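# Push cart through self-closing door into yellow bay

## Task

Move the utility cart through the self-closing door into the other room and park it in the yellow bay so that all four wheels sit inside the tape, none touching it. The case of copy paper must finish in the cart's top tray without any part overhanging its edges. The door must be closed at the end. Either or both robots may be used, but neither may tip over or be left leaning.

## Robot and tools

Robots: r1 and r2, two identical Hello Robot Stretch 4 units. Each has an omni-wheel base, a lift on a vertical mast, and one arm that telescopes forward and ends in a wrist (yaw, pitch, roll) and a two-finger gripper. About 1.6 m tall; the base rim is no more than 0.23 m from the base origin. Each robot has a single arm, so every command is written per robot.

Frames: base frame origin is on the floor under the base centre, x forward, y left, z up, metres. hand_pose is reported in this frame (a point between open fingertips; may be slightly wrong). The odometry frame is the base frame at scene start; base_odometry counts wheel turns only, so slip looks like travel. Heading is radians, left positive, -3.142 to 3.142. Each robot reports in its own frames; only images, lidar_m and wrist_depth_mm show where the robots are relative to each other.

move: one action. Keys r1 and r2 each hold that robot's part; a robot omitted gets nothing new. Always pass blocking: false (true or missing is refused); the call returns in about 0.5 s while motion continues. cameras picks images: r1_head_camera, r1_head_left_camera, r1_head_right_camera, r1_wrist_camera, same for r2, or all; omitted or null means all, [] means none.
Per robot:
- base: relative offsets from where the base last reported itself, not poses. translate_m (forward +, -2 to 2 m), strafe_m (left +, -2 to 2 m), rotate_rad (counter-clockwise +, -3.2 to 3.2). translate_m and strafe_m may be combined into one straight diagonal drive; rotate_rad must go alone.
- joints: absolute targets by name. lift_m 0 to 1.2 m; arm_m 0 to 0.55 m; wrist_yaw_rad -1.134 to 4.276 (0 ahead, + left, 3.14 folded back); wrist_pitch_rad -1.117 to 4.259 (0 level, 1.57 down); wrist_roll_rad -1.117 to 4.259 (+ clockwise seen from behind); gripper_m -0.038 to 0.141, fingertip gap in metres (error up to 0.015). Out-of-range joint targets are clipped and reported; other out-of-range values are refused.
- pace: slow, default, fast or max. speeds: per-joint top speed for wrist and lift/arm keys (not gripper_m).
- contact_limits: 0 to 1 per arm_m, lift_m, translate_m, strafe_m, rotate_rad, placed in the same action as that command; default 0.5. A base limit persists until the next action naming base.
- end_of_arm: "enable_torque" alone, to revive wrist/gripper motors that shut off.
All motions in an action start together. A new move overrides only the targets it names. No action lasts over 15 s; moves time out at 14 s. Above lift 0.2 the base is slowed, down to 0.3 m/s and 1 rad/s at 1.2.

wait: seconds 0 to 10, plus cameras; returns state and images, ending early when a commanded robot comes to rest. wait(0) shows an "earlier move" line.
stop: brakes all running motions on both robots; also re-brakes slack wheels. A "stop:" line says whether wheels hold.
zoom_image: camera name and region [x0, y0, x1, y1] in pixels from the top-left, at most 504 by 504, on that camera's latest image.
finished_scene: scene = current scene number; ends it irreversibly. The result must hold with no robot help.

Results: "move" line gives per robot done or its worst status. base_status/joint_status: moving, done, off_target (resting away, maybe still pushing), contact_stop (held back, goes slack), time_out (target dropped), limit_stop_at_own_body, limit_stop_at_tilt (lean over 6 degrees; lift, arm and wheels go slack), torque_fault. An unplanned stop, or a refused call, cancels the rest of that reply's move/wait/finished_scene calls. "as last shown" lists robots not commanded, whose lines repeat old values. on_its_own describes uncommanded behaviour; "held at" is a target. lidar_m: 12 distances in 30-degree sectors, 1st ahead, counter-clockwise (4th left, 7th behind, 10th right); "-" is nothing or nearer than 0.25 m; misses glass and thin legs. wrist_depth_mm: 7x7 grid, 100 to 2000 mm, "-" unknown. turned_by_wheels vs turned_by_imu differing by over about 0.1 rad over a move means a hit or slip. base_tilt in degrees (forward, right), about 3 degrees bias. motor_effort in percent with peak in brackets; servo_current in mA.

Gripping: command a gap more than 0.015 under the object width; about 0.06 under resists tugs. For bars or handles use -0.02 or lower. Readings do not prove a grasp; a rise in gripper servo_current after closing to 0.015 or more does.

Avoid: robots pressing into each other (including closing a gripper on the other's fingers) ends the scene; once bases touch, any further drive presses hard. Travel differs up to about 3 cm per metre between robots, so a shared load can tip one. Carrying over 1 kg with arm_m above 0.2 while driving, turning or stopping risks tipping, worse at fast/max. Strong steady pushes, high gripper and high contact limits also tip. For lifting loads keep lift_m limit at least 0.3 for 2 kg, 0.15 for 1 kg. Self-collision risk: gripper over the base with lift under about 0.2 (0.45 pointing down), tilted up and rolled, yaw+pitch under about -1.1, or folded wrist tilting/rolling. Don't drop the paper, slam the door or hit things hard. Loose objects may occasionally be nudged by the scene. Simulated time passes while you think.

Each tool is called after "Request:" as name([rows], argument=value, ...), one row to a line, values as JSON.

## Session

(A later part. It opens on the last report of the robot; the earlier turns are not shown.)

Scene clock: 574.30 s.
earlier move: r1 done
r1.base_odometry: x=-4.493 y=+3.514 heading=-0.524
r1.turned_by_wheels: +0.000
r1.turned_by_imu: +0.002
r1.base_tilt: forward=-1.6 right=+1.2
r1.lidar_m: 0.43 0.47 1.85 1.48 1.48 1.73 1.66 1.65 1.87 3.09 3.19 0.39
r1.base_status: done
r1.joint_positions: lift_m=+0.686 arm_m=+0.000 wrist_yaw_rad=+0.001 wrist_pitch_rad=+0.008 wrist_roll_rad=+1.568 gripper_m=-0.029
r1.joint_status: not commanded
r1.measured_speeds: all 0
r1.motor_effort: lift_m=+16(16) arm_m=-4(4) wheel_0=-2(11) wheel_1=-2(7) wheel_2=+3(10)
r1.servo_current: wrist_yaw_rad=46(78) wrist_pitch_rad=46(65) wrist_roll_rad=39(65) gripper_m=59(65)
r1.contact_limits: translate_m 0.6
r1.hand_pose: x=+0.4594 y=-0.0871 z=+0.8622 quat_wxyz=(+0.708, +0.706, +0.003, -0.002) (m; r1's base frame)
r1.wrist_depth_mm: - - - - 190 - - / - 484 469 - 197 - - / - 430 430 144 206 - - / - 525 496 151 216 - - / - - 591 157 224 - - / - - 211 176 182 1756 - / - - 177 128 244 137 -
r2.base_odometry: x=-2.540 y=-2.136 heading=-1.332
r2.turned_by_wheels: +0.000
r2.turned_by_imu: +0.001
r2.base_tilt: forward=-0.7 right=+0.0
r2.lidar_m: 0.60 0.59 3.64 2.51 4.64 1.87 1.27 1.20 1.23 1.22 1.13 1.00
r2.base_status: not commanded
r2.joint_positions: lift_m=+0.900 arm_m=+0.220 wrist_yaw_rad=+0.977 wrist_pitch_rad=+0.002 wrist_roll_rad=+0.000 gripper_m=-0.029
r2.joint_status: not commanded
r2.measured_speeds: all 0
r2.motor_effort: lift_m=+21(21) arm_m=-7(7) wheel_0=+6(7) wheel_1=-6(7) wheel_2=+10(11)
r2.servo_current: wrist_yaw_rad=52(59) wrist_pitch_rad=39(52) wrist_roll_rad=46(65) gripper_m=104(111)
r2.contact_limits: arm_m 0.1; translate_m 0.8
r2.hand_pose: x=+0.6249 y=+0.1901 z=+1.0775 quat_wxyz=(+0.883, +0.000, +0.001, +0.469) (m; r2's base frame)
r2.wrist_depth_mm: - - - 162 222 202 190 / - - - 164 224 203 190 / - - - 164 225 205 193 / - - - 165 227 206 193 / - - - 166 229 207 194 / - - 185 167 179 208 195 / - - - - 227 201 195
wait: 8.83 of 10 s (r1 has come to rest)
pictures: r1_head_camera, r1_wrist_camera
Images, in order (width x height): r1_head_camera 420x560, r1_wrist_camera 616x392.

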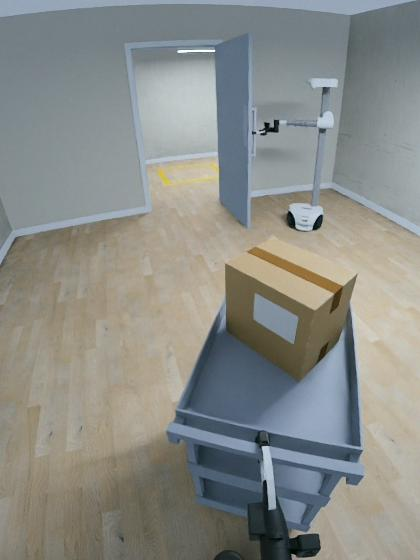

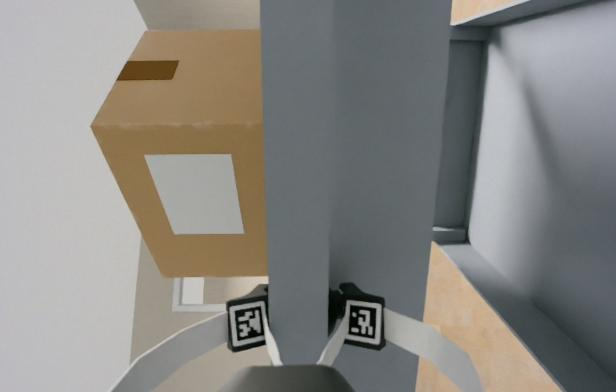

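Request:
move(blocking=false, cameras=[], r1={"base":{"strafe_m":-0.3},"pace":"slow","contact_limits":{"strafe_m":0.5}})

Request:
wait(seconds=6, cameras=[])

Request:
move(blocking=false, cameras=[], r1={"base":{"rotate_rad":0.3},"pace":"slow"})

Request:
wait(seconds=4, cameras=["r1_wrist_camera","r1_head_camera"])

Scene clock: 588.53 s.
move: r1 moving
r1.base_odometry: x=-4.500 y=+3.502 heading=-0.524
r1.turned_by_wheels: +0.001
r1.turned_by_imu: +0.000
r1.base_tilt: forward=-1.6 right=+1.3
r1.lidar_m: 0.42 0.46 1.87 1.51 1.48 1.76 1.64 1.64 1.90 3.05 3.17 0.38
r1.base_status: strafe_m moving
r1.joint_positions: lift_m=+0.686 arm_m=+0.000 wrist_yaw_rad=+0.001 wrist_pitch_rad=+0.008 wrist_roll_rad=+1.568 gripper_m=-0.029
r1.joint_status: not commanded
r1.measured_speeds: translate_m=+0.000 strafe_m=-0.056 rotate_rad=+0.000 lift_m=+0.000 arm_m=+0.000 wrist_yaw_rad=+0.000 wrist_pitch_rad=+0.000 wrist_roll_rad=+0.000
r1.motor_effort: lift_m=+16(16) arm_m=-4(4) wheel_0=+9(10) wheel_1=-5(7) wheel_2=-1(2)
r1.servo_current: wrist_yaw_rad=52(59) wrist_pitch_rad=46(52) wrist_roll_rad=52(52) gripper_m=59(65)
r1.contact_limits: strafe_m 0.5
r1.hand_pose: x=+0.4594 y=-0.0870 z=+0.8622 quat_wxyz=(+0.708, +0.706, +0.003, -0.002) (m; r1's base frame)
r1.wrist_depth_mm: - - - 188 191 - - / - 496 480 142 199 - - / - 430 430 146 207 - - / - 496 496 152 216 - - / - - 585 157 224 - - / - - - 176 183 1756 - / - - 175 128 243 137 -
r2: as last shown
r2.turned_by_imu: +0.000
r2.lidar_m: 0.61 0.61 3.63 2.50 4.67 1.91 1.29 1.20 1.23 1.20 1.12 0.99
r2.motor_effort: lift_m=+21(21) arm_m=-7(7) wheel_0=+6(6) wheel_1=-6(7) wheel_2=+11(11)
r2.servo_current: wrist_yaw_rad=59(59) wrist_pitch_rad=39(46) wrist_roll_rad=46(59) gripper_m=98(104)
r2.contact_limits: arm_m 0.1; translate_m 0.8
r2.wrist_depth_mm: - - - 161 222 202 190 / - - - 164 224 203 190 / - - - 164 225 205 192 / - - - 165 226 206 193 / - - - 166 227 207 193 / - - 185 167 179 208 195 / - - - - 228 200 196
pictures: none
No camera images: "cameras" was empty.

Scene clock: 592.17 s.
earlier move: r1 done
r1.base_odometry: x=-4.643 y=+3.255 heading=-0.524
r1.turned_by_wheels: +0.000
r1.turned_by_imu: -0.002
r1.base_tilt: forward=-1.6 right=+1.3
r1.lidar_m: 0.36 0.36 2.20 1.80 1.77 1.91 1.56 1.56 1.76 2.92 2.90 0.45
r1.base_status: done
r1.joint_positions: lift_m=+0.686 arm_m=+0.000 wrist_yaw_rad=+0.001 wrist_pitch_rad=+0.008 wrist_roll_rad=+1.568 gripper_m=-0.029
r1.joint_status: not commanded
r1.measured_speeds: all 0
r1.motor_effort: lift_m=+16(16) arm_m=+4(4) wheel_0=+5(13) wheel_1=-2(7) wheel_2=+0(2)
r1.servo_current: wrist_yaw_rad=39(72) wrist_pitch_rad=46(59) wrist_roll_rad=59(65) gripper_m=52(65)
r1.contact_limits: strafe_m 0.5
r1.hand_pose: x=+0.4594 y=-0.0870 z=+0.8622 quat_wxyz=(+0.708, +0.706, +0.003, -0.002) (m; r1's base frame)
r1.wrist_depth_mm: - - - - 281 285 296 / - - - 259 264 1661 1160 / - - - 250 252 1863 - / - - 621 241 244 - - / - 459 459 176 237 - - / - 480 210 178 183 - - / - 492 183 - 221 128 -
r2.base_odometry: x=-2.540 y=-2.136 heading=-1.332
r2.turned_by_wheels: +0.000
r2.turned_by_imu: +0.001
r2.base_tilt: forward=-0.6 right=+0.1
r2.lidar_m: 0.59 0.62 3.64 2.45 4.68 1.88 1.29 1.20 1.23 1.22 1.13 0.99
r2.base_status: not commanded
r2.joint_positions: lift_m=+0.900 arm_m=+0.220 wrist_yaw_rad=+0.977 wrist_pitch_rad=+0.002 wrist_roll_rad=+0.000 gripper_m=-0.029
r2.joint_status: not commanded
r2.measured_speeds: all 0
r2.motor_effort: lift_m=+21(21) arm_m=-7(7) wheel_0=+6(6) wheel_1=-6(7) wheel_2=+10(11)
r2.servo_current: wrist_yaw_rad=46(59) wrist_pitch_rad=46(46) wrist_roll_rad=52(59) gripper_m=104(111)
r2.contact_limits: arm_m 0.1; translate_m 0.8
r2.hand_pose: x=+0.6249 y=+0.1901 z=+1.0775 quat_wxyz=(+0.883, +0.000, +0.001, +0.469) (m; r2's base frame)
r2.wrist_depth_mm: - - - 162 221 202 190 / - - - 163 224 203 191 / - - - 164 224 204 191 / - - - 165 226 206 193 / - - - 166 229 207 193 / - - 185 167 180 208 195 / - - - - 226 201 195
wait: 3.63 of 6 s (r1 has come to rest)
pictures: none
No camera images: "cameras" was empty.

Scene clock: 592.67 s.
move: r1 moving
r1.base_odometry: x=-4.643 y=+3.255 heading=-0.400
r1.turned_by_wheels: +0.124
r1.turned_by_imu: +0.124
r1.base_tilt: forward=-1.6 right=+1.3
r1.lidar_m: 0.37 0.39 2.05 1.78 1.79 1.75 1.55 1.56 1.90 2.91 2.92 0.44
r1.base_status: rotate_rad moving
r1.joint_positions: lift_m=+0.686 arm_m=+0.000 wrist_yaw_rad=-0.008 wrist_pitch_rad=+0.008 wrist_roll_rad=+1.568 gripper_m=-0.029
r1.joint_status: not commanded
r1.measured_speeds: translate_m=+0.001 strafe_m=+0.002 rotate_rad=+0.482 lift_m=+0.000 arm_m=+0.000 wrist_yaw_rad=-0.003 wrist_pitch_rad=+0.000 wrist_roll_rad=+0.000
r1.motor_effort: lift_m=+16(16) arm_m=+3(4) wheel_0=-11(11) wheel_1=-6(6) wheel_2=-13(13)
r1.servo_current: wrist_yaw_rad=72(72) wrist_pitch_rad=52(59) wrist_roll_rad=52(72) gripper_m=52(59)
r1.hand_pose: x=+0.4586 y=-0.0897 z=+0.8622 quat_wxyz=(+0.708, +0.706, +0.000, -0.005) (m; r1's base frame)
r1.wrist_depth_mm: - - - 253 255 1430 1138 / - - - 249 250 1708 1229 / - - - 240 243 1808 - / - - 521 235 237 - - / - 462 466 173 233 - - / - 512 188 176 182 - - / - - 525 128 222 - -
r2: as last shown
r2.turned_by_imu: +0.000
r2.base_tilt: forward=-0.6 right=+0.0
r2.lidar_m: 0.60 0.60 3.64 2.40 4.68 1.88 1.29 1.21 1.24 1.21 1.14 1.01
r2.motor_effort: lift_m=+21(21) arm_m=-7(7) wheel_0=+6(6) wheel_1=-6(7) wheel_2=+11(11)
r2.servo_current: wrist_yaw_rad=46(52) wrist_pitch_rad=39(46) wrist_roll_rad=39(59) gripper_m=104(104)
r2.contact_limits: arm_m 0.1; translate_m 0.8
r2.wrist_depth_mm: - - - 161 221 202 189 / - - - 164 224 204 191 / - - - 165 225 205 192 / - - - 165 226 206 193 / - - - 166 228 207 193 / - - 184 167 180 208 195 / - - - - 226 201 195
pictures: none
No camera images: "cameras" was empty.

Scene clock: 593.57 s.
earlier move: r1 done
r1.base_odometry: x=-4.643 y=+3.255 heading=-0.224
r1.turned_by_wheels: +0.176
r1.turned_by_imu: +0.177
r1.base_tilt: forward=-1.6 right=+1.3
r1.lidar_m: 0.41 0.45 1.89 1.77 1.86 1.63 1.53 1.63 2.21 2.92 3.03 0.41
r1.base_status: done
r1.joint_positions: lift_m=+0.686 arm_m=+0.000 wrist_yaw_rad=-0.002 wrist_pitch_rad=+0.008 wrist_roll_rad=+1.568 gripper_m=-0.029
r1.joint_status: not commanded
r1.measured_speeds: all 0
r1.motor_effort: lift_m=+16(16) arm_m=-1(4) wheel_0=-3(11) wheel_1=-2(6) wheel_2=-1(13)
r1.servo_current: wrist_yaw_rad=52(72) wrist_pitch_rad=59(59) wrist_roll_rad=52(72) gripper_m=59(65)
r1.hand_pose: x=+0.4591 y=-0.0880 z=+0.8622 quat_wxyz=(+0.708, +0.706, +0.002, -0.003) (m; r1's base frame)
r1.wrist_depth_mm: - - - - 198 - - / - 559 504 146 204 - - / - 433 433 149 211 - - / - 492 480 156 217 - - / - - 559 160 225 - - / - - 208 167 181 1708 - / - - 176 128 240 137 -
r2.base_odometry: x=-2.540 y=-2.136 heading=-1.332
r2.turned_by_wheels: +0.000
r2.turned_by_imu: +0.000
r2.base_tilt: forward=-0.6 right=+0.0
r2.lidar_m: 0.60 0.62 3.64 2.43 4.65 1.90 1.29 1.18 1.26 1.21 1.13 1.02
r2.base_status: not commanded
r2.joint_positions: lift_m=+0.900 arm_m=+0.220 wrist_yaw_rad=+0.977 wrist_pitch_rad=+0.002 wrist_roll_rad=+0.000 gripper_m=-0.029
r2.joint_status: not commanded
r2.measured_speeds: all 0
r2.motor_effort: lift_m=+21(21) arm_m=-6(7) wheel_0=+6(6) wheel_1=-6(7) wheel_2=+11(11)
r2.servo_current: wrist_yaw_rad=46(52) wrist_pitch_rad=39(46) wrist_roll_rad=59(59) gripper_m=104(111)
r2.contact_limits: arm_m 0.1; translate_m 0.8
r2.hand_pose: x=+0.6249 y=+0.1901 z=+1.0775 quat_wxyz=(+0.883, +0.000, +0.001, +0.469) (m; r2's base frame)
r2.wrist_depth_mm: - - - 162 221 202 190 / - - - 164 223 204 190 / - - - 164 224 204 191 / - - - 165 226 206 193 / - - - 167 228 207 193 / - - 184 167 180 208 195 / - - - - 227 200 195
wait: 0.90 of 4 s (r1 has come to rest)
pictures: r1_head_camera, r1_wrist_camera
Images, in order (width x height): r1_head_camera 420x560, r1_wrist_camera 616x392.

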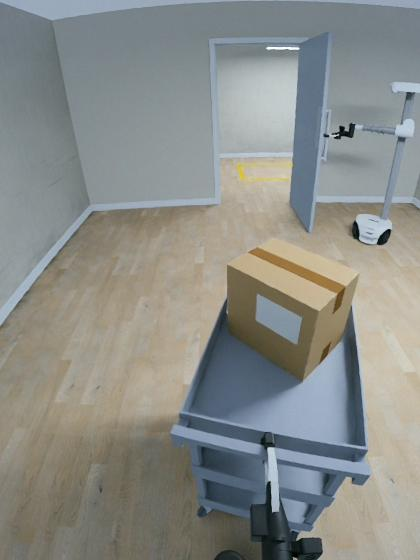

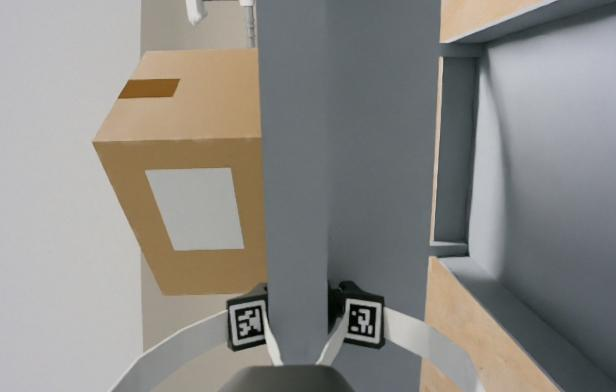

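Request:
move(blocking=false, cameras=[], r1={"base":{"translate_m":0.7,"strafe_m":-0.08},"pace":"slow","contact_limits":{"translate_m":0.6}})

Request:
wait(seconds=10, cameras=["r1_wrist_camera","r1_head_camera"])

Scene clock: 628.70 s.
move: r1 moving
r1.base_odometry: x=-4.632 y=+3.250 heading=-0.224
r1.turned_by_wheels: +0.000
r1.turned_by_imu: +0.000
r1.base_tilt: forward=-1.6 right=+1.3
r1.lidar_m: 0.40 0.46 1.88 1.77 1.89 1.63 1.56 1.63 2.21 2.92 3.02 0.40
r1.base_status: translate_m moving; strafe_m moving
r1.joint_positions: lift_m=+0.686 arm_m=+0.000 wrist_yaw_rad=-0.002 wrist_pitch_rad=+0.008 wrist_roll_rad=+1.568 gripper_m=-0.029
r1.joint_status: not commanded
r1.measured_speeds: translate_m=+0.048 strafe_m=-0.005 rotate_rad=+0.000 lift_m=+0.000 arm_m=+0.000 wrist_yaw_rad=+0.000 wrist_pitch_rad=+0.000 wrist_roll_rad=+0.000
r1.motor_effort: lift_m=+16(16) arm_m=+1(4) wheel_0=+6(6) wheel_1=+1(6) wheel_2=-9(9)
r1.servo_current: wrist_yaw_rad=33(59) wrist_pitch_rad=52(59) wrist_roll_rad=59(59) gripper_m=59(59)
r1.contact_limits: translate_m 0.6
r1.hand_pose: x=+0.4591 y=-0.0880 z=+0.8622 quat_wxyz=(+0.708, +0.706, +0.002, -0.003) (m; r1's base frame)
r1.wrist_depth_mm: - - - 143 200 759 - / - 564 512 146 206 - - / - 436 439 150 212 - - / - 488 480 155 218 - - / - - 554 161 224 - - / - - 208 167 181 1618 - / - - 177 125 239 137 -
r2: as last shown
r2.base_tilt: forward=-0.6 right=+0.1
r2.lidar_m: 0.57 0.64 3.61 2.45 4.66 1.87 1.27 1.20 1.24 1.21 1.12 1.01
r2.motor_effort: lift_m=+21(21) arm_m=-7(7) wheel_0=+6(6) wheel_1=-6(6) wheel_2=+11(11)
r2.servo_current: wrist_yaw_rad=46(52) wrist_pitch_rad=39(46) wrist_roll_rad=39(52) gripper_m=104(111)
r2.contact_limits: arm_m 0.1; translate_m 0.8
r2.wrist_depth_mm: - - - 162 221 202 190 / - - - 164 224 203 191 / - - - 164 225 205 191 / - - - 165 227 206 193 / - - - 166 228 206 193 / - - 185 167 180 207 195 / - - - - 226 201 196
pictures: none
No camera images: "cameras" was empty.

Scene clock: 636.53 s.
earlier move: r1 done
r1.base_odometry: x=-3.979 y=+3.021 heading=-0.224
r1.turned_by_wheels: +0.000
r1.turned_by_imu: -0.002
r1.base_tilt: forward=-1.6 right=+1.3
r1.lidar_m: 0.38 0.40 1.98 1.84 1.94 2.34 2.24 2.33 2.97 2.81 2.91 0.43
r1.base_status: done
r1.joint_positions: lift_m=+0.686 arm_m=+0.000 wrist_yaw_rad=-0.002 wrist_pitch_rad=+0.008 wrist_roll_rad=+1.568 gripper_m=-0.029
r1.joint_status: not commanded
r1.measured_speeds: all 0
r1.motor_effort: lift_m=+16(16) arm_m=+4(4) wheel_0=+3(7) wheel_1=+2(7) wheel_2=-3(11)
r1.servo_current: wrist_yaw_rad=59(72) wrist_pitch_rad=46(59) wrist_roll_rad=46(72) gripper_m=59(65)
r1.contact_limits: translate_m 0.6
r1.hand_pose: x=+0.4591 y=-0.0880 z=+0.8622 quat_wxyz=(+0.708, +0.706, +0.002, -0.003) (m; r1's base frame)
r1.wrist_depth_mm: - - - 234 235 1661 1205 / - - - 232 233 1661 - / - - 591 231 234 - - / - 469 462 171 232 - - / - 496 484 170 231 - - / - - 212 178 181 - - / - - 179 126 229 128 -
r2.base_odometry: x=-2.540 y=-2.136 heading=-1.332
r2.turned_by_wheels: +0.000
r2.turned_by_imu: +0.001
r2.base_tilt: forward=-0.7 right=+0.1
r2.lidar_m: 0.62 0.61 2.02 1.86 4.67 1.88 1.28 1.20 1.23 1.22 1.13 1.02
r2.base_status: not commanded
r2.joint_positions: lift_m=+0.900 arm_m=+0.220 wrist_yaw_rad=+0.977 wrist_pitch_rad=+0.002 wrist_roll_rad=+0.000 gripper_m=-0.029
r2.joint_status: not commanded
r2.measured_speeds: all 0
r2.motor_effort: lift_m=+21(21) arm_m=-7(7) wheel_0=+6(7) wheel_1=-6(7) wheel_2=+10(11)
r2.servo_current: wrist_yaw_rad=52(59) wrist_pitch_rad=39(46) wrist_roll_rad=46(65) gripper_m=104(111)
r2.contact_limits: arm_m 0.1; translate_m 0.8
r2.hand_pose: x=+0.6249 y=+0.1901 z=+1.0775 quat_wxyz=(+0.883, +0.000, +0.001, +0.469) (m; r2's base frame)
r2.wrist_depth_mm: - - - 162 221 202 190 / - - - 164 223 203 191 / - - - 165 224 206 191 / - - - 165 226 206 193 / 1618 - - 166 227 208 193 / - - 185 167 180 208 195 / - 1863 - - 226 201 195
wait: 7.83 of 10 s (r1 has come to rest)
pictures: r1_head_camera, r1_wrist_camera
Images, in order (width x height): r1_head_camera 420x560, r1_wrist_camera 616x392.

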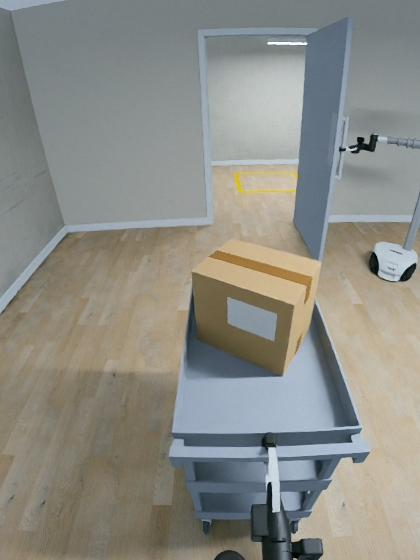

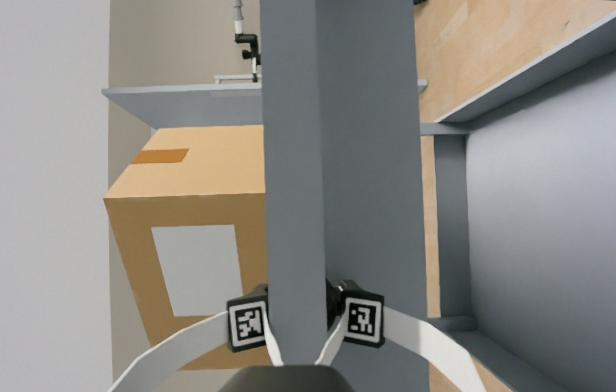

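Request:
move(blocking=false, cameras=[], r1={"base":{"rotate_rad":-0.17},"pace":"slow"})

Request:
wait(seconds=3, cameras=[])

Request:
move(blocking=false, cameras=[], r1={"base":{"strafe_m":0.2},"pace":"slow","contact_limits":{"strafe_m":0.5}})

Request:
wait(seconds=4, cameras=[])

Request:
move(blocking=false, cameras=[], r1={"base":{"translate_m":0.6},"pace":"slow","contact_limits":{"translate_m":0.6}})

Request:
wait(seconds=8, cameras=["r1_wrist_camera","r1_head_camera"])

Scene clock: 649.87 s.
move: r1 moving
r1.base_odometry: x=-3.979 y=+3.021 heading=-0.341
r1.turned_by_wheels: -0.117
r1.turned_by_imu: -0.117
r1.base_tilt: forward=-1.6 right=+1.2
r1.lidar_m: 0.35 0.39 2.08 1.86 1.91 2.41 2.26 2.28 2.89 2.81 2.85 0.44
r1.base_status: rotate_rad moving
r1.joint_positions: lift_m=+0.686 arm_m=+0.000 wrist_yaw_rad=+0.006 wrist_pitch_rad=+0.008 wrist_roll_rad=+1.568 gripper_m=-0.029
r1.joint_status: not commanded
r1.measured_speeds: translate_m=+0.000 strafe_m=-0.001 rotate_rad=-0.341 lift_m=+0.000 arm_m=+0.000 wrist_yaw_rad=+0.000 wrist_pitch_rad=+0.000 wrist_roll_rad=+0.000
r1.motor_effort: lift_m=+16(16) arm_m=+3(4) wheel_0=+10(12) wheel_1=+4(7) wheel_2=+9(9)
r1.servo_current: wrist_yaw_rad=46(59) wrist_pitch_rad=52(59) wrist_roll_rad=52(78) gripper_m=52(59)
r1.hand_pose: x=+0.4598 y=-0.0856 z=+0.8622 quat_wxyz=(+0.708, +0.706, +0.005, +0.000) (m; r1's base frame)
r1.wrist_depth_mm: - - - 248 249 1499 1182 / - - - 244 245 1661 - / - - - 240 240 1808 - / - 580 504 236 238 - - / - 469 469 174 235 - - / - 521 492 187 186 - - / - - 179 127 227 - -
r2: as last shown
r2.turned_by_imu: +0.000
r2.base_tilt: forward=-0.6 right=+0.1
r2.lidar_m: 0.60 0.59 2.04 1.82 4.68 1.87 1.27 1.20 1.23 1.17 1.13 0.99
r2.motor_effort: lift_m=+21(21) arm_m=-7(7) wheel_0=+6(6) wheel_1=-6(7) wheel_2=+11(11)
r2.servo_current: wrist_yaw_rad=46(59) wrist_pitch_rad=39(39) wrist_roll_rad=59(59) gripper_m=104(104)
r2.contact_limits: arm_m 0.1; translate_m 0.8
r2.wrist_depth_mm: - - - 162 222 202 190 / - - - 163 224 203 191 / - - - 164 225 205 191 / - - - 166 227 206 193 / 1661 - - 167 228 206 193 / 1921 - 185 167 180 208 195 / - 1756 - - 227 202 195
pictures: none
No camera images: "cameras" was empty.

Scene clock: 650.47 s.
earlier move: r1 done
r1.base_odometry: x=-3.979 y=+3.021 heading=-0.393
r1.turned_by_wheels: -0.053
r1.turned_by_imu: -0.053
r1.base_tilt: forward=-1.6 right=+1.3
r1.lidar_m: 0.34 0.34 2.15 1.87 1.89 2.33 2.26 2.27 2.76 2.82 2.82 0.45
r1.base_status: done
r1.joint_positions: lift_m=+0.686 arm_m=+0.000 wrist_yaw_rad=+0.003 wrist_pitch_rad=+0.008 wrist_roll_rad=+1.568 gripper_m=-0.029
r1.joint_status: not commanded
r1.measured_speeds: all 0
r1.motor_effort: lift_m=+16(16) arm_m=-1(4) wheel_0=+2(12) wheel_1=+2(7) wheel_2=+3(9)
r1.servo_current: wrist_yaw_rad=52(98) wrist_pitch_rad=46(59) wrist_roll_rad=39(78) gripper_m=52(65)
r1.hand_pose: x=+0.4595 y=-0.0866 z=+0.8622 quat_wxyz=(+0.708, +0.706, +0.004, -0.002) (m; r1's base frame)
r1.wrist_depth_mm: - - - - 287 293 294 / - - - - 270 1661 1205 / - - - 254 258 1756 - / - - - 243 248 - - / - 488 462 178 238 - - / - 473 208 174 182 - - / - 500 182 127 220 - -
r2.base_odometry: x=-2.540 y=-2.136 heading=-1.332
r2.turned_by_wheels: +0.000
r2.turned_by_imu: +0.000
r2.base_tilt: forward=-0.6 right=+0.1
r2.lidar_m: 0.59 0.62 2.08 1.85 4.67 1.89 1.29 1.20 1.24 1.21 1.11 1.00
r2.base_status: not commanded
r2.joint_positions: lift_m=+0.900 arm_m=+0.220 wrist_yaw_rad=+0.977 wrist_pitch_rad=+0.002 wrist_roll_rad=+0.000 gripper_m=-0.029
r2.joint_status: not commanded
r2.measured_speeds: all 0
r2.motor_effort: lift_m=+21(21) arm_m=-7(7) wheel_0=+6(6) wheel_1=-6(7) wheel_2=+10(11)
r2.servo_current: wrist_yaw_rad=46(59) wrist_pitch_rad=33(46) wrist_roll_rad=46(59) gripper_m=98(104)
r2.contact_limits: arm_m 0.1; translate_m 0.8
r2.hand_pose: x=+0.6249 y=+0.1901 z=+1.0775 quat_wxyz=(+0.883, +0.000, +0.001, +0.469) (m; r2's base frame)
r2.wrist_depth_mm: - - - 161 221 202 190 / - - - 164 224 204 191 / - - - 164 224 205 193 / - - - 165 226 206 193 / 1661 - - 166 227 207 193 / - - 185 167 180 208 195 / - 1983 - - 227 200 196
wait: 0.60 of 3 s (r1 has come to rest)
pictures: none
No camera images: "cameras" was empty.

Scene clock: 650.97 s.
move: r1 moving
r1.base_odometry: x=-3.973 y=+3.034 heading=-0.394
r1.turned_by_wheels: +0.000
r1.turned_by_imu: +0.000
r1.base_tilt: forward=-1.6 right=+1.3
r1.lidar_m: 0.35 0.36 2.12 1.84 1.86 2.31 2.26 2.29 2.76 2.83 2.84 0.46
r1.base_status: strafe_m moving
r1.joint_positions: lift_m=+0.686 arm_m=+0.000 wrist_yaw_rad=+0.002 wrist_pitch_rad=+0.008 wrist_roll_rad=+1.568 gripper_m=-0.029
r1.joint_status: not commanded
r1.measured_speeds: translate_m=+0.000 strafe_m=+0.056 rotate_rad=-0.001 lift_m=+0.000 arm_m=+0.000 wrist_yaw_rad=-0.020 wrist_pitch_rad=+0.000 wrist_roll_rad=+0.000
r1.motor_effort: lift_m=+16(16) arm_m=-4(4) wheel_0=-8(9) wheel_1=+6(8) wheel_2=+1(2)
r1.servo_current: wrist_yaw_rad=65(65) wrist_pitch_rad=52(59) wrist_roll_rad=39(72) gripper_m=59(65)
r1.contact_limits: strafe_m 0.5
r1.hand_pose: x=+0.4594 y=-0.0869 z=+0.8622 quat_wxyz=(+0.708, +0.706, +0.003, -0.002) (m; r1's base frame)
r1.wrist_depth_mm: - - - - 289 294 296 / - - - - 272 1708 1205 / - - - 255 257 1921 - / - - - 245 248 - - / - 492 459 179 238 - - / - 473 208 187 181 - - / - 504 183 127 220 - -
r2: as last shown
r2.lidar_m: 0.60 0.59 2.08 1.84 4.67 1.88 1.29 1.19 1.24 1.21 1.13 1.00
r2.motor_effort: lift_m=+21(21) arm_m=-7(7) wheel_0=+6(6) wheel_1=-6(6) wheel_2=+10(11)
r2.servo_current: wrist_yaw_rad=39(59) wrist_pitch_rad=39(46) wrist_roll_rad=39(59) gripper_m=98(104)
r2.contact_limits: arm_m 0.1; translate_m 0.8
r2.wrist_depth_mm: - - - 162 222 202 190 / - - - 164 223 203 190 / - - - 164 225 206 191 / - - - 165 226 206 193 / 1661 - - 166 228 206 194 / 1983 - 185 167 180 207 195 / - - - - 227 201 195
pictures: none
No camera images: "cameras" was empty.

Scene clock: 653.60 s.
earlier move: r1 done
r1.base_odometry: x=-3.902 y=+3.206 heading=-0.394
r1.turned_by_wheels: +0.000
r1.turned_by_imu: +0.000
r1.base_tilt: forward=-1.6 right=+1.3
r1.lidar_m: 0.38 0.39 1.92 1.67 1.68 2.09 2.30 2.33 2.81 3.02 3.04 0.42
r1.base_status: done
r1.joint_positions: lift_m=+0.686 arm_m=+0.000 wrist_yaw_rad=-0.001 wrist_pitch_rad=+0.008 wrist_roll_rad=+1.568 gripper_m=-0.029
r1.joint_status: not commanded
r1.measured_speeds: all 0
r1.motor_effort: lift_m=+16(16) arm_m=-3(4) wheel_0=-5(11) wheel_1=+2(8) wheel_2=+0(2)
r1.servo_current: wrist_yaw_rad=52(72) wrist_pitch_rad=52(59) wrist_roll_rad=52(72) gripper_m=52(65)
r1.contact_limits: strafe_m 0.5
r1.hand_pose: x=+0.4592 y=-0.0878 z=+0.8622 quat_wxyz=(+0.708, +0.706, +0.002, -0.003) (m; r1's base frame)
r1.wrist_depth_mm: - - - 229 230 1661 1182 / - - - 229 229 1661 - / - - 574 229 230 - - / - 462 455 169 229 - - / - 504 488 169 231 - - / - - 206 175 181 - - / - - 179 - 230 137 -
r2.base_odometry: x=-2.540 y=-2.136 heading=-1.332
r2.turned_by_wheels: +0.000
r2.turned_by_imu: +0.000
r2.base_tilt: forward=-0.6 right=+0.0
r2.lidar_m: 0.59 0.62 2.05 1.90 4.63 1.89 1.30 1.19 1.23 1.21 1.14 1.00
r2.base_status: not commanded
r2.joint_positions: lift_m=+0.900 arm_m=+0.220 wrist_yaw_rad=+0.977 wrist_pitch_rad=+0.002 wrist_roll_rad=+0.000 gripper_m=-0.029
r2.joint_status: not commanded
r2.measured_speeds: all 0
r2.motor_effort: lift_m=+21(21) arm_m=-7(7) wheel_0=+6(6) wheel_1=-6(7) wheel_2=+11(11)
r2.servo_current: wrist_yaw_rad=52(65) wrist_pitch_rad=46(46) wrist_roll_rad=39(65) gripper_m=104(111)
r2.contact_limits: arm_m 0.1; translate_m 0.8
r2.hand_pose: x=+0.6249 y=+0.1901 z=+1.0775 quat_wxyz=(+0.883, +0.000, +0.001, +0.469) (m; r2's base frame)
r2.wrist_depth_mm: - - - 162 221 202 189 / - - - 164 222 204 190 / - - - 164 225 205 191 / - - - 165 226 206 193 / 1661 - - 167 228 207 193 / - - 185 167 180 208 194 / - 1863 - - 226 201 196
wait: 2.63 of 4 s (r1 has come to rest)
pictures: none
No camera images: "cameras" was empty.

Scene clock: 654.10 s.
move: r1 moving
r1.base_odometry: x=-3.891 y=+3.201 heading=-0.393
r1.turned_by_wheels: +0.000
r1.turned_by_imu: +0.000
r1.base_tilt: forward=-1.6 right=+1.3
r1.lidar_m: 0.38 0.41 1.92 1.67 1.69 2.09 2.31 2.32 2.82 3.03 3.03 0.42
r1.base_status: translate_m moving
r1.joint_positions: lift_m=+0.686 arm_m=+0.000 wrist_yaw_rad=-0.001 wrist_pitch_rad=+0.008 wrist_roll_rad=+1.568 gripper_m=-0.029
r1.joint_status: not commanded
r1.measured_speeds: translate_m=+0.051 strafe_m=+0.001 rotate_rad=+0.003 lift_m=+0.000 arm_m=+0.000 wrist_yaw_rad=+0.000 wrist_pitch_rad=+0.000 wrist_roll_rad=+0.000
r1.motor_effort: lift_m=+16(16) arm_m=+1(4) wheel_0=+4(5) wheel_1=+5(7) wheel_2=-9(11)
r1.servo_current: wrist_yaw_rad=46(59) wrist_pitch_rad=52(59) wrist_roll_rad=65(65) gripper_m=59(59)
r1.contact_limits: translate_m 0.6
r1.hand_pose: x=+0.4592 y=-0.0878 z=+0.8622 quat_wxyz=(+0.708, +0.706, +0.002, -0.003) (m; r1's base frame)
r1.wrist_depth_mm: - - - 229 229 1618 1182 / - - - 229 229 1661 - / - - 574 168 230 - - / - 462 455 169 230 - - / - 496 488 168 229 - - / - - 209 169 181 - - / - - 179 125 229 128 -
r2: as last shown
r2.base_tilt: forward=-0.7 right=+0.1
r2.lidar_m: 0.59 0.62 2.04 1.90 4.67 1.86 1.31 1.20 1.25 1.21 1.13 1.01
r2.servo_current: wrist_yaw_rad=39(59) wrist_pitch_rad=39(46) wrist_roll_rad=52(59) gripper_m=104(111)
r2.contact_limits: arm_m 0.1; translate_m 0.8
r2.wrist_depth_mm: - - - 162 222 202 189 / - - - 164 223 203 191 / - - - 164 225 204 192 / - - - 165 225 206 193 / 1661 - - 167 227 207 193 / 1921 - 185 167 179 208 195 / - - - - 228 201 195
pictures: none
No camera images: "cameras" was empty.

Scene clock: 660.90 s.
earlier move: r1 done
r1.base_odometry: x=-3.348 y=+2.976 heading=-0.393
r1.turned_by_wheels: +0.000
r1.turned_by_imu: +0.001
r1.base_tilt: forward=-1.5 right=+1.3
r1.lidar_m: 0.36 0.34 2.03 1.81 1.84 2.20 2.87 2.91 3.25 2.91 2.90 0.46
r1.base_status: done
r1.joint_positions: lift_m=+0.686 arm_m=+0.000 wrist_yaw_rad=+0.000 wrist_pitch_rad=+0.008 wrist_roll_rad=+1.568 gripper_m=-0.029
r1.joint_status: not commanded
r1.measured_speeds: all 0
r1.motor_effort: lift_m=+16(16) arm_m=+4(4) wheel_0=+5(10) wheel_1=+4(8) wheel_2=-1(11)
r1.servo_current: wrist_yaw_rad=20(72) wrist_pitch_rad=52(59) wrist_roll_rad=52(65) gripper_m=52(65)
r1.contact_limits: translate_m 0.6
r1.hand_pose: x=+0.4593 y=-0.0873 z=+0.8622 quat_wxyz=(+0.708, +0.706, +0.003, -0.003) (m; r1's base frame)
r1.wrist_depth_mm: - - - - 294 298 301 / - - - - 277 1618 1182 / - - - 256 259 1708 - / - - - 245 248 - - / - 512 473 179 237 - - / - 466 208 177 183 - - / - 480 182 125 218 128 -
r2.base_odometry: x=-2.540 y=-2.136 heading=-1.332
r2.turned_by_wheels: +0.000
r2.turned_by_imu: +0.001
r2.base_tilt: forward=-0.7 right=+0.0
r2.lidar_m: 0.58 0.62 1.57 1.80 4.66 1.88 1.29 1.21 1.24 1.20 1.12 0.99
r2.base_status: not commanded
r2.joint_positions: lift_m=+0.900 arm_m=+0.220 wrist_yaw_rad=+0.977 wrist_pitch_rad=+0.002 wrist_roll_rad=+0.000 gripper_m=-0.029
r2.joint_status: not commanded
r2.measured_speeds: all 0
r2.motor_effort: lift_m=+21(21) arm_m=-7(7) wheel_0=+6(7) wheel_1=-6(7) wheel_2=+11(11)
r2.servo_current: wrist_yaw_rad=52(65) wrist_pitch_rad=39(46) wrist_roll_rad=46(65) gripper_m=104(111)
r2.contact_limits: arm_m 0.1; translate_m 0.8
r2.hand_pose: x=+0.6249 y=+0.1901 z=+1.0775 quat_wxyz=(+0.883, +0.000, +0.001, +0.469) (m; r2's base frame)
r2.wrist_depth_mm: - - - 162 221 202 190 / - - - 164 224 203 191 / - - - 164 225 204 192 / - - - 165 228 206 193 / - 1430 1537 167 228 207 193 / - 1863 185 167 180 208 195 / - 144 - - 227 201 196
wait: 6.80 of 8 s (r1 has come to rest)
pictures: r1_head_camera, r1_wrist_camera
Images, in order (width x height): r1_head_camera 420x560, r1_wrist_camera 616x392.

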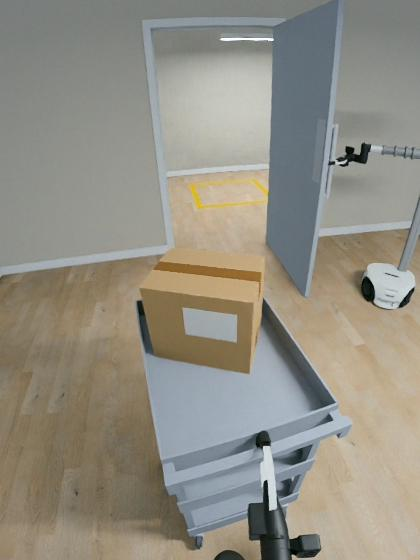

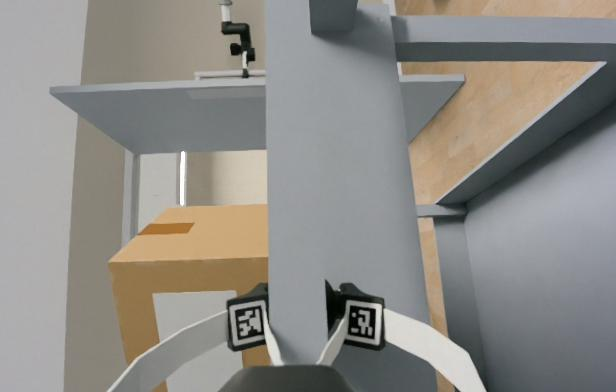

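Request:
move(blocking=false, cameras=[], r1={"base":{"translate_m":-0.9,"strafe_m":-0.25},"pace":"slow","contact_limits":{"translate_m":0.6}})

Request:
wait(seconds=10, cameras=["r1_wrist_camera","r1_head_camera"])

Scene clock: 698.23 s.
move: r1 moving
r1.base_odometry: x=-3.360 y=+2.977 heading=-0.393
r1.turned_by_wheels: +0.000
r1.turned_by_imu: +0.000
r1.base_tilt: forward=-1.6 right=+1.3
r1.lidar_m: 0.35 0.35 2.03 1.81 1.83 2.21 2.86 2.91 3.28 2.91 2.90 0.46
r1.base_status: translate_m moving; strafe_m moving
r1.joint_positions: lift_m=+0.686 arm_m=+0.000 wrist_yaw_rad=+0.001 wrist_pitch_rad=+0.008 wrist_roll_rad=+1.568 gripper_m=-0.029
r1.joint_status: not commanded
r1.measured_speeds: translate_m=-0.048 strafe_m=-0.014 rotate_rad=+0.003 lift_m=+0.000 arm_m=+0.000 wrist_yaw_rad=+0.008 wrist_pitch_rad=+0.000 wrist_roll_rad=+0.000
r1.motor_effort: lift_m=+16(16) arm_m=-1(4) wheel_0=-3(5) wheel_1=-3(8) wheel_2=+9(9)
r1.servo_current: wrist_yaw_rad=59(59) wrist_pitch_rad=46(59) wrist_roll_rad=33(65) gripper_m=59(59)
r1.contact_limits: translate_m 0.6
r1.hand_pose: x=+0.4594 y=-0.0872 z=+0.8622 quat_wxyz=(+0.708, +0.706, +0.003, -0.002) (m; r1's base frame)
r1.wrist_depth_mm: - - - - 291 296 298 / - - - - 274 1661 1205 / - - - 256 259 1808 - / - - - 245 250 - - / - 508 462 179 239 - - / - 469 211 177 182 - - / - 480 182 127 218 128 -
r2: as last shown
r2.turned_by_imu: +0.000
r2.lidar_m: 0.59 0.59 1.56 1.81 4.65 1.87 1.27 1.20 1.24 1.20 1.15 1.02
r2.motor_effort: lift_m=+21(21) arm_m=-7(7) wheel_0=+6(6) wheel_1=-6(7) wheel_2=+11(11)
r2.servo_current: wrist_yaw_rad=65(65) wrist_pitch_rad=39(46) wrist_roll_rad=46(52) gripper_m=104(111)
r2.contact_limits: arm_m 0.1; translate_m 0.8
r2.wrist_depth_mm: - - - 162 221 202 189 / - - - 164 224 203 191 / - - - 164 224 204 192 / - - - 165 226 206 193 / - 1464 1618 166 227 206 194 / - - 184 167 180 208 195 / - 144 - - 227 201 196
pictures: none
No camera images: "cameras" was empty.

Scene clock: 708.23 s.
earlier move: r1 moving
r1.base_odometry: x=-4.275 y=+3.090 heading=-0.394
r1.turned_by_wheels: -0.001
r1.turned_by_imu: -0.004
r1.base_tilt: forward=-1.6 right=+1.3
r1.lidar_m: 0.36 0.37 2.11 1.85 1.88 2.20 1.94 1.97 2.39 2.82 2.83 0.43
r1.base_status: translate_m moving; strafe_m moving
r1.joint_positions: lift_m=+0.686 arm_m=+0.000 wrist_yaw_rad=+0.001 wrist_pitch_rad=+0.008 wrist_roll_rad=+1.568 gripper_m=-0.029
r1.joint_status: not commanded
r1.measured_speeds: all 0
r1.motor_effort: lift_m=+16(16) arm_m=-4(4) wheel_0=-6(9) wheel_1=-3(8) wheel_2=+3(11)
r1.servo_current: wrist_yaw_rad=52(78) wrist_pitch_rad=46(59) wrist_roll_rad=46(72) gripper_m=59(65)
r1.contact_limits: translate_m 0.6
r1.hand_pose: x=+0.4593 y=-0.0873 z=+0.8622 quat_wxyz=(+0.708, +0.706, +0.003, -0.002) (m; r1's base frame)
r1.wrist_depth_mm: - - - 259 270 285 301 / - - - 253 257 1661 1182 / - - - 246 249 1808 - / - - 574 240 243 - - / - 466 466 175 236 - - / - 496 186 177 181 - - / - 525 183 128 222 128 -
r2.base_odometry: x=-2.540 y=-2.136 heading=-1.332
r2.turned_by_wheels: +0.000
r2.turned_by_imu: +0.001
r2.base_tilt: forward=-0.7 right=+0.1
r2.lidar_m: 0.62 0.61 3.62 2.07 4.67 1.87 1.28 1.20 1.23 1.23 1.13 0.97
r2.base_status: not commanded
r2.joint_positions: lift_m=+0.900 arm_m=+0.220 wrist_yaw_rad=+0.977 wrist_pitch_rad=+0.002 wrist_roll_rad=+0.000 gripper_m=-0.029
r2.joint_status: not commanded
r2.measured_speeds: all 0
r2.motor_effort: lift_m=+21(21) arm_m=-7(7) wheel_0=+6(7) wheel_1=-6(7) wheel_2=+11(11)
r2.servo_current: wrist_yaw_rad=52(65) wrist_pitch_rad=46(46) wrist_roll_rad=59(59) gripper_m=104(111)
r2.contact_limits: arm_m 0.1; translate_m 0.8
r2.hand_pose: x=+0.6249 y=+0.1901 z=+1.0775 quat_wxyz=(+0.883, +0.000, +0.001, +0.469) (m; r2's base frame)
r2.wrist_depth_mm: - - - 162 222 202 190 / - - - 164 224 204 190 / - - - 164 224 205 192 / - - - 165 226 205 193 / - - - 166 228 207 194 / - - 185 167 180 208 195 / - - - - 227 202 195
wait: 10.00 s; no rest
pictures: r1_head_camera, r1_wrist_camera
Images, in order (width x height): r1_head_camera 420x560, r1_wrist_camera 616x392.

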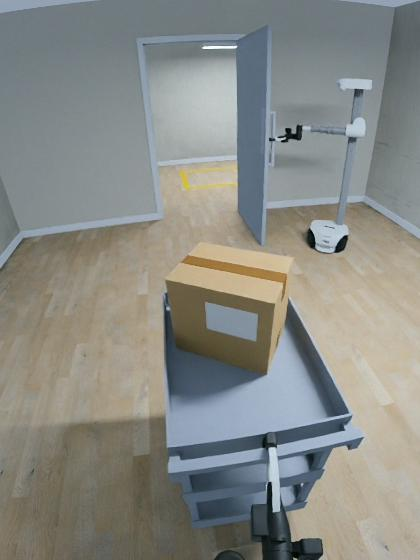

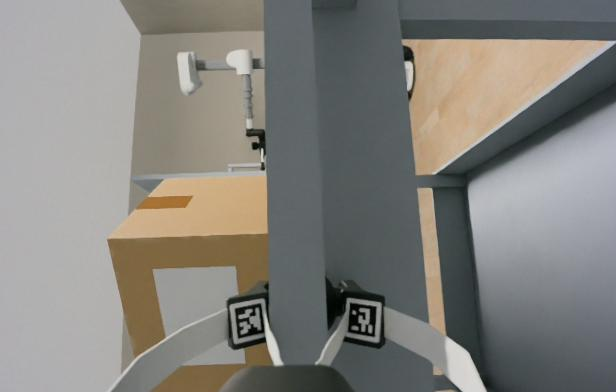

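Request:
move(blocking=false, cameras=[], r1={"joints":{"gripper_m":0.13}})

Request:
wait(seconds=2, cameras=[])

Request:
move(blocking=false, cameras=[], r1={"base":{"translate_m":-0.1}})

Request:
wait(seconds=2, cameras=[])

Request:
move(blocking=false, cameras=[], r1={"base":{"rotate_rad":0.15},"joints":{"wrist_roll_rad":0,"gripper_m":0.141}})

Request:
wait(seconds=2, cameras=["r1_wrist_camera","r1_head_camera"])

Scene clock: 721.40 s.
earlier move: r1 done
move: r1 moving
r1.base_odometry: x=-4.275 y=+3.090 heading=-0.394
r1.turned_by_wheels: +0.000
r1.turned_by_imu: +0.000
r1.base_tilt: forward=-1.6 right=+1.3
r1.lidar_m: 0.36 0.37 2.13 1.85 1.89 2.18 1.94 1.98 2.37 2.82 2.85 0.43
r1.base_status: done
r1.joint_positions: lift_m=+0.686 arm_m=+0.000 wrist_yaw_rad=+0.000 wrist_pitch_rad=+0.008 wrist_roll_rad=+1.568 gripper_m=-0.004
r1.joint_status: gripper_m moving
r1.measured_speeds: all 0
r1.motor_effort: lift_m=+16(16) arm_m=-3(4) wheel_0=-5(6) wheel_1=-2(3) wheel_2=+1(3)
r1.servo_current: wrist_yaw_rad=39(65) wrist_pitch_rad=52(59) wrist_roll_rad=59(59) gripper_m=78(78)
r1.contact_limits: translate_m 0.6
r1.hand_pose: x=+0.4593 y=-0.0875 z=+0.8622 quat_wxyz=(+0.708, +0.706, +0.003, -0.003) (m; r1's base frame)
r1.wrist_depth_mm: - - - - 279 286 303 / - - - 259 264 1661 1182 / - - - 252 254 1863 - / - - 591 243 248 - - / - 469 473 181 239 - - / - 500 480 189 185 - - / - - 182 145 226 - -
r2: as last shown
r2.turned_by_imu: +0.000
r2.lidar_m: 0.61 0.61 3.64 2.06 4.66 1.85 1.27 1.20 1.25 1.22 1.11 0.97
r2.motor_effort: lift_m=+21(21) arm_m=-7(7) wheel_0=+6(6) wheel_1=-6(7) wheel_2=+11(11)
r2.servo_current: wrist_yaw_rad=39(52) wrist_pitch_rad=39(46) wrist_roll_rad=52(52) gripper_m=104(104)
r2.contact_limits: arm_m 0.1; translate_m 0.8
r2.wrist_depth_mm: - - - 162 221 202 189 / - - - 164 224 204 191 / - - - 165 224 206 192 / - - - 165 226 206 193 / - - - 167 229 208 193 / - - 185 166 180 208 196 / - - - - 227 201 196
pictures: none
No camera images: "cameras" was empty.

Scene clock: 723.27 s.
earlier move: r1 done
r1.base_odometry: x=-4.275 y=+3.090 heading=-0.393
r1.turned_by_wheels: +0.000
r1.turned_by_imu: +0.000
r1.base_tilt: forward=-1.6 right=+1.3
r1.lidar_m: 0.38 0.40 2.12 1.84 1.87 2.18 1.92 1.97 2.41 2.80 2.84 0.45
r1.base_status: done
r1.joint_positions: lift_m=+0.686 arm_m=+0.000 wrist_yaw_rad=+0.000 wrist_pitch_rad=+0.006 wrist_roll_rad=+1.568 gripper_m=+0.130
r1.joint_status: all done
r1.measured_speeds: all 0
r1.motor_effort: lift_m=+16(16) arm_m=-4(4) wheel_0=-4(6) wheel_1=-1(3) wheel_2=+1(3)
r1.servo_current: wrist_yaw_rad=65(78) wrist_pitch_rad=46(59) wrist_roll_rad=52(59) gripper_m=46(98)
r1.contact_limits: translate_m 0.6
r1.hand_pose: x=+0.4593 y=-0.0875 z=+0.8628 quat_wxyz=(+0.708, +0.706, +0.002, -0.002) (m; r1's base frame)
r1.wrist_depth_mm: - - - - 285 290 300 / - - - - 271 1708 1229 / - - - - 263 1863 - / - - 591 252 254 - - / - 488 480 247 248 - - / - 211 492 185 240 196 - / - - 530 141 235 - -
r2.base_odometry: x=-2.540 y=-2.136 heading=-1.332
r2.turned_by_wheels: +0.000
r2.turned_by_imu: +0.000
r2.base_tilt: forward=-0.7 right=+0.0
r2.lidar_m: 0.59 0.62 3.62 2.03 4.65 1.87 1.31 1.18 1.25 1.23 1.13 1.00
r2.base_status: not commanded
r2.joint_positions: lift_m=+0.900 arm_m=+0.220 wrist_yaw_rad=+0.977 wrist_pitch_rad=+0.002 wrist_roll_rad=+0.000 gripper_m=-0.029
r2.joint_status: not commanded
r2.measured_speeds: all 0
r2.motor_effort: lift_m=+20(21) arm_m=-7(7) wheel_0=+6(6) wheel_1=-6(7) wheel_2=+11(11)
r2.servo_current: wrist_yaw_rad=52(59) wrist_pitch_rad=39(46) wrist_roll_rad=39(59) gripper_m=98(111)
r2.contact_limits: arm_m 0.1; translate_m 0.8
r2.hand_pose: x=+0.6249 y=+0.1901 z=+1.0775 quat_wxyz=(+0.883, +0.000, +0.001, +0.469) (m; r2's base frame)
r2.wrist_depth_mm: - - - 162 221 202 190 / - - - 164 224 203 190 / - - - 164 226 205 192 / - - - 165 226 206 193 / - - - 166 229 206 194 / - - 185 167 180 208 195 / - - - - 227 201 195
wait: 1.87 of 2 s (r1 has come to rest)
pictures: none
No camera images: "cameras" was empty.

Scene clock: 723.77 s.
move: r1 moving
r1.base_odometry: x=-4.304 y=+3.102 heading=-0.393
r1.turned_by_wheels: +0.000
r1.turned_by_imu: +0.000
r1.base_tilt: forward=-1.6 right=+1.3
r1.lidar_m: 0.41 0.41 2.12 1.84 1.88 2.15 1.92 1.95 2.33 2.85 2.85 0.47
r1.base_status: translate_m moving
r1.joint_positions: lift_m=+0.686 arm_m=+0.000 wrist_yaw_rad=+0.000 wrist_pitch_rad=+0.006 wrist_roll_rad=+1.568 gripper_m=+0.130
r1.joint_status: not commanded
r1.measured_speeds: translate_m=-0.123 strafe_m=+0.001 rotate_rad=+0.003 lift_m=+0.000 arm_m=+0.000 wrist_yaw_rad=+0.000 wrist_pitch_rad=+0.000 wrist_roll_rad=+0.000
r1.motor_effort: lift_m=+16(16) arm_m=-4(4) wheel_0=-6(8) wheel_1=-6(8) wheel_2=+8(10)
r1.servo_current: wrist_yaw_rad=46(65) wrist_pitch_rad=46(52) wrist_roll_rad=52(59) gripper_m=39(46)
r1.hand_pose: x=+0.4593 y=-0.0875 z=+0.8628 quat_wxyz=(+0.708, +0.706, +0.002, -0.002) (m; r1's base frame)
r1.wrist_depth_mm: - - - - 310 317 317 / - - - - 301 1661 1229 / - - - - 290 1921 - / - - 621 221 279 - - / - - 500 213 274 - - / - 211 521 208 193 195 - / - - 564 149 259 - -
r2: as last shown
r2.lidar_m: 0.59 0.61 3.64 2.07 4.66 1.89 1.30 1.20 1.24 1.22 1.14 1.00
r2.motor_effort: lift_m=+21(21) arm_m=-7(7) wheel_0=+6(6) wheel_1=-6(7) wheel_2=+10(11)
r2.servo_current: wrist_yaw_rad=46(59) wrist_pitch_rad=46(46) wrist_roll_rad=46(59) gripper_m=98(111)
r2.contact_limits: arm_m 0.1; translate_m 0.8
r2.wrist_depth_mm: - - - 162 221 202 189 / - - - 164 223 204 190 / - - - 164 225 205 193 / - - - 165 226 206 192 / - - - 167 227 208 193 / - - 185 167 180 208 195 / - - - - 228 201 195
pictures: none
No camera images: "cameras" was empty.

Scene clock: 724.83 s.
earlier move: r1 done
r1.base_odometry: x=-4.367 y=+3.128 heading=-0.394
r1.turned_by_wheels: +0.000
r1.turned_by_imu: +0.000
r1.base_tilt: forward=-1.6 right=+1.3
r1.lidar_m: 0.47 0.46 2.09 1.83 1.86 2.08 1.84 1.87 2.28 2.86 2.87 0.53
r1.base_status: done
r1.joint_positions: lift_m=+0.686 arm_m=+0.000 wrist_yaw_rad=+0.000 wrist_pitch_rad=+0.006 wrist_roll_rad=+1.568 gripper_m=+0.130
r1.joint_status: not commanded
r1.measured_speeds: all 0
r1.motor_effort: lift_m=+16(16) arm_m=-4(4) wheel_0=-3(8) wheel_1=-1(9) wheel_2=-1(10)
r1.servo_current: wrist_yaw_rad=65(65) wrist_pitch_rad=46(52) wrist_roll_rad=52(59) gripper_m=39(46)
r1.hand_pose: x=+0.4593 y=-0.0875 z=+0.8628 quat_wxyz=(+0.708, +0.706, +0.002, -0.002) (m; r1's base frame)
r1.wrist_depth_mm: - - - 325 - 1708 1205 / - - - - 387 410 392 / - - - - - 1921 - / - - 691 603 362 - - / - - 574 569 345 - - / - 211 597 281 193 196 - / - - 647 140 330 178 -
r2.base_odometry: x=-2.540 y=-2.136 heading=-1.332
r2.turned_by_wheels: +0.000
r2.turned_by_imu: +0.000
r2.base_tilt: forward=-0.6 right=+0.1
r2.lidar_m: 0.61 0.60 3.64 2.04 4.68 1.90 1.31 1.21 1.23 1.21 1.13 1.00
r2.base_status: not commanded
r2.joint_positions: lift_m=+0.900 arm_m=+0.220 wrist_yaw_rad=+0.977 wrist_pitch_rad=+0.002 wrist_roll_rad=+0.000 gripper_m=-0.029
r2.joint_status: not commanded
r2.measured_speeds: all 0
r2.motor_effort: lift_m=+21(21) arm_m=-7(7) wheel_0=+6(6) wheel_1=-6(7) wheel_2=+11(11)
r2.servo_current: wrist_yaw_rad=39(59) wrist_pitch_rad=46(46) wrist_roll_rad=46(59) gripper_m=104(111)
r2.contact_limits: arm_m 0.1; translate_m 0.8
r2.hand_pose: x=+0.6249 y=+0.1901 z=+1.0775 quat_wxyz=(+0.883, +0.000, +0.001, +0.469) (m; r2's base frame)
r2.wrist_depth_mm: - - - 161 221 202 190 / - - - 163 224 203 190 / - - - 164 224 205 191 / - - - 165 226 206 193 / - - - 166 228 207 194 / - - 185 167 180 208 195 / - - - - 227 200 195
wait: 1.07 of 2 s (r1 has come to rest)
pictures: none
No camera images: "cameras" was empty.

Scene clock: 725.33 s.
move: r1 moving
r1.base_odometry: x=-4.367 y=+3.128 heading=-0.246
r1.turned_by_wheels: +0.148
r1.turned_by_imu: +0.148
r1.base_tilt: forward=-1.6 right=+1.3
r1.lidar_m: 0.46 2.77 1.97 1.82 1.90 1.96 1.84 1.91 2.57 2.86 2.90 0.49
r1.base_status: rotate_rad moving
r1.joint_positions: lift_m=+0.686 arm_m=+0.000 wrist_yaw_rad=+0.000 wrist_pitch_rad=+0.006 wrist_roll_rad=+0.990 gripper_m=+0.139
r1.joint_status: wrist_roll_rad moving; gripper_m moving
r1.measured_speeds: translate_m=+0.000 strafe_m=-0.002 rotate_rad=+0.125 lift_m=+0.000 arm_m=+0.000 wrist_yaw_rad=+0.000 wrist_pitch_rad=+0.000 wrist_roll_rad=-1.817
r1.motor_effort: lift_m=+16(16) arm_m=-4(4) wheel_0=-1(8) wheel_1=-2(6) wheel_2=+0(6)
r1.servo_current: wrist_yaw_rad=52(65) wrist_pitch_rad=46(52) wrist_roll_rad=91(104) gripper_m=52(78)
r1.hand_pose: x=+0.4593 y=-0.0875 z=+0.8628 quat_wxyz=(+0.880, +0.475, +0.002, -0.002) (m; r1's base frame)
r1.wrist_depth_mm: - - - - - 320 327 / - - 574 654 615 322 1756 / - - 585 554 257 1921 1618 / - - 621 585 319 - - / - - 683 634 320 - - / - 210 - 256 191 194 - / - - - 143 820 - -
r2: as last shown
r2.base_tilt: forward=-0.7 right=+0.1
r2.lidar_m: 0.58 0.61 3.60 2.05 4.67 1.89 1.28 1.20 1.24 1.22 1.12 1.00
r2.motor_effort: lift_m=+21(21) arm_m=-7(7) wheel_0=+6(6) wheel_1=-7(7) wheel_2=+10(11)
r2.servo_current: wrist_yaw_rad=52(52) wrist_pitch_rad=46(46) wrist_roll_rad=59(59) gripper_m=111(111)
r2.contact_limits: arm_m 0.1; translate_m 0.8
r2.wrist_depth_mm: - - - 162 222 202 190 / - - - 164 224 203 190 / - - - 164 224 206 192 / - - - 165 226 206 193 / - - - 167 228 207 193 / - - 185 167 180 208 195 / - - - - 227 200 196
pictures: none
No camera images: "cameras" was empty.

Scene clock: 726.37 s.
earlier move: r1 done
r1.base_odometry: x=-4.367 y=+3.128 heading=-0.244
r1.turned_by_wheels: +0.002
r1.turned_by_imu: +0.002
r1.base_tilt: forward=-1.6 right=+1.3
r1.lidar_m: 0.46 2.84 1.96 1.84 1.91 1.95 1.83 1.92 2.55 2.85 2.93 0.55
r1.base_status: done
r1.joint_positions: lift_m=+0.686 arm_m=+0.000 wrist_yaw_rad=+0.000 wrist_pitch_rad=+0.006 wrist_roll_rad=+0.002 gripper_m=+0.141
r1.joint_status: all done
r1.measured_speeds: all 0
r1.motor_effort: lift_m=+16(16) arm_m=-4(4) wheel_0=-4(8) wheel_1=-2(6) wheel_2=-2(6)
r1.servo_current: wrist_yaw_rad=52(65) wrist_pitch_rad=52(59) wrist_roll_rad=39(111) gripper_m=39(78)
r1.hand_pose: x=+0.4593 y=-0.0875 z=+0.8628 quat_wxyz=(+1.000, +0.001, +0.003, +0.000) (m; r1's base frame)
r1.wrist_depth_mm: - - - - - - - / - - - - 591 - - / - - - 609 559 - - / - - - 621 559 - - / - - 668 621 564 - - / - 195 - - 187 194 - / - 317 317 144 319 319 1863
r2.base_odometry: x=-2.540 y=-2.136 heading=-1.332
r2.turned_by_wheels: +0.000
r2.turned_by_imu: +0.000
r2.base_tilt: forward=-0.6 right=+0.1
r2.lidar_m: 0.58 0.61 3.62 2.04 4.67 1.89 1.28 1.18 1.24 1.22 1.12 1.00
r2.base_status: not commanded
r2.joint_positions: lift_m=+0.900 arm_m=+0.220 wrist_yaw_rad=+0.977 wrist_pitch_rad=+0.002 wrist_roll_rad=+0.000 gripper_m=-0.029
r2.joint_status: not commanded
r2.measured_speeds: all 0
r2.motor_effort: lift_m=+21(21) arm_m=-7(7) wheel_0=+6(7) wheel_1=-6(7) wheel_2=+11(11)
r2.servo_current: wrist_yaw_rad=52(65) wrist_pitch_rad=39(46) wrist_roll_rad=59(59) gripper_m=111(111)
r2.contact_limits: arm_m 0.1; translate_m 0.8
r2.hand_pose: x=+0.6249 y=+0.1901 z=+1.0775 quat_wxyz=(+0.883, +0.000, +0.001, +0.469) (m; r2's base frame)
r2.wrist_depth_mm: - - - 161 222 202 190 / - - - 164 224 204 191 / - - - 164 224 205 192 / - - - 165 225 206 193 / - - - 167 228 208 193 / - - 185 167 180 207 195 / - - - - 227 201 196
wait: 1.03 of 2 s (r1 has come to rest)
pictures: r1_head_camera, r1_wrist_camera
Images, in order (width x height): r1_head_camera 420x560, r1_wrist_camera 616x392.

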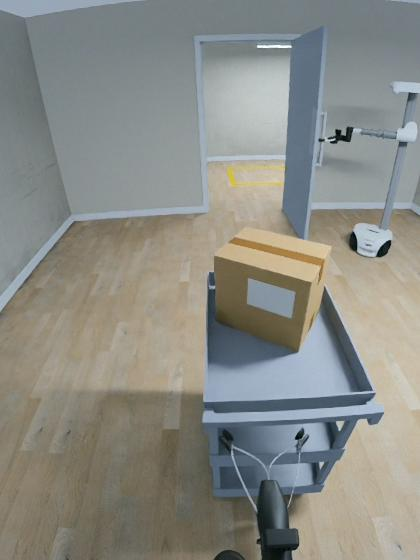

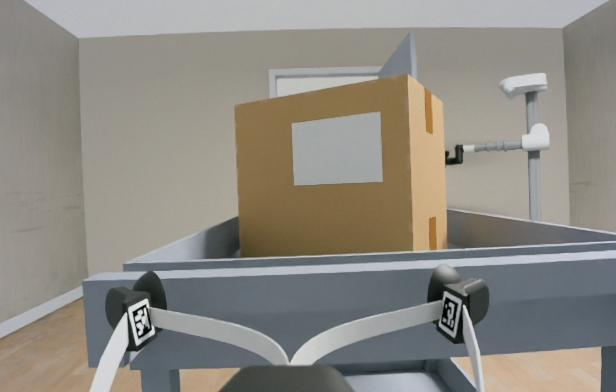

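Request:
zoom_image(camera="r1_wrist_camera", region=[60, 190, 616, 392])

Request:
zoom_image(camera="r1_wrist_camera", region=[113, 190, 616, 392])

Region (60, 190, 616, 392) is 556x202 pixels. A region can be at most 504 by 504 pixels.

Scaled by 1.002.

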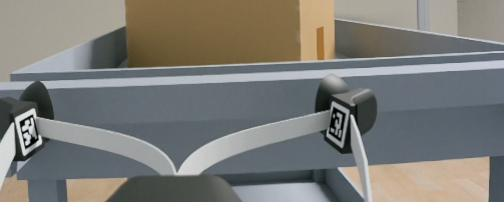

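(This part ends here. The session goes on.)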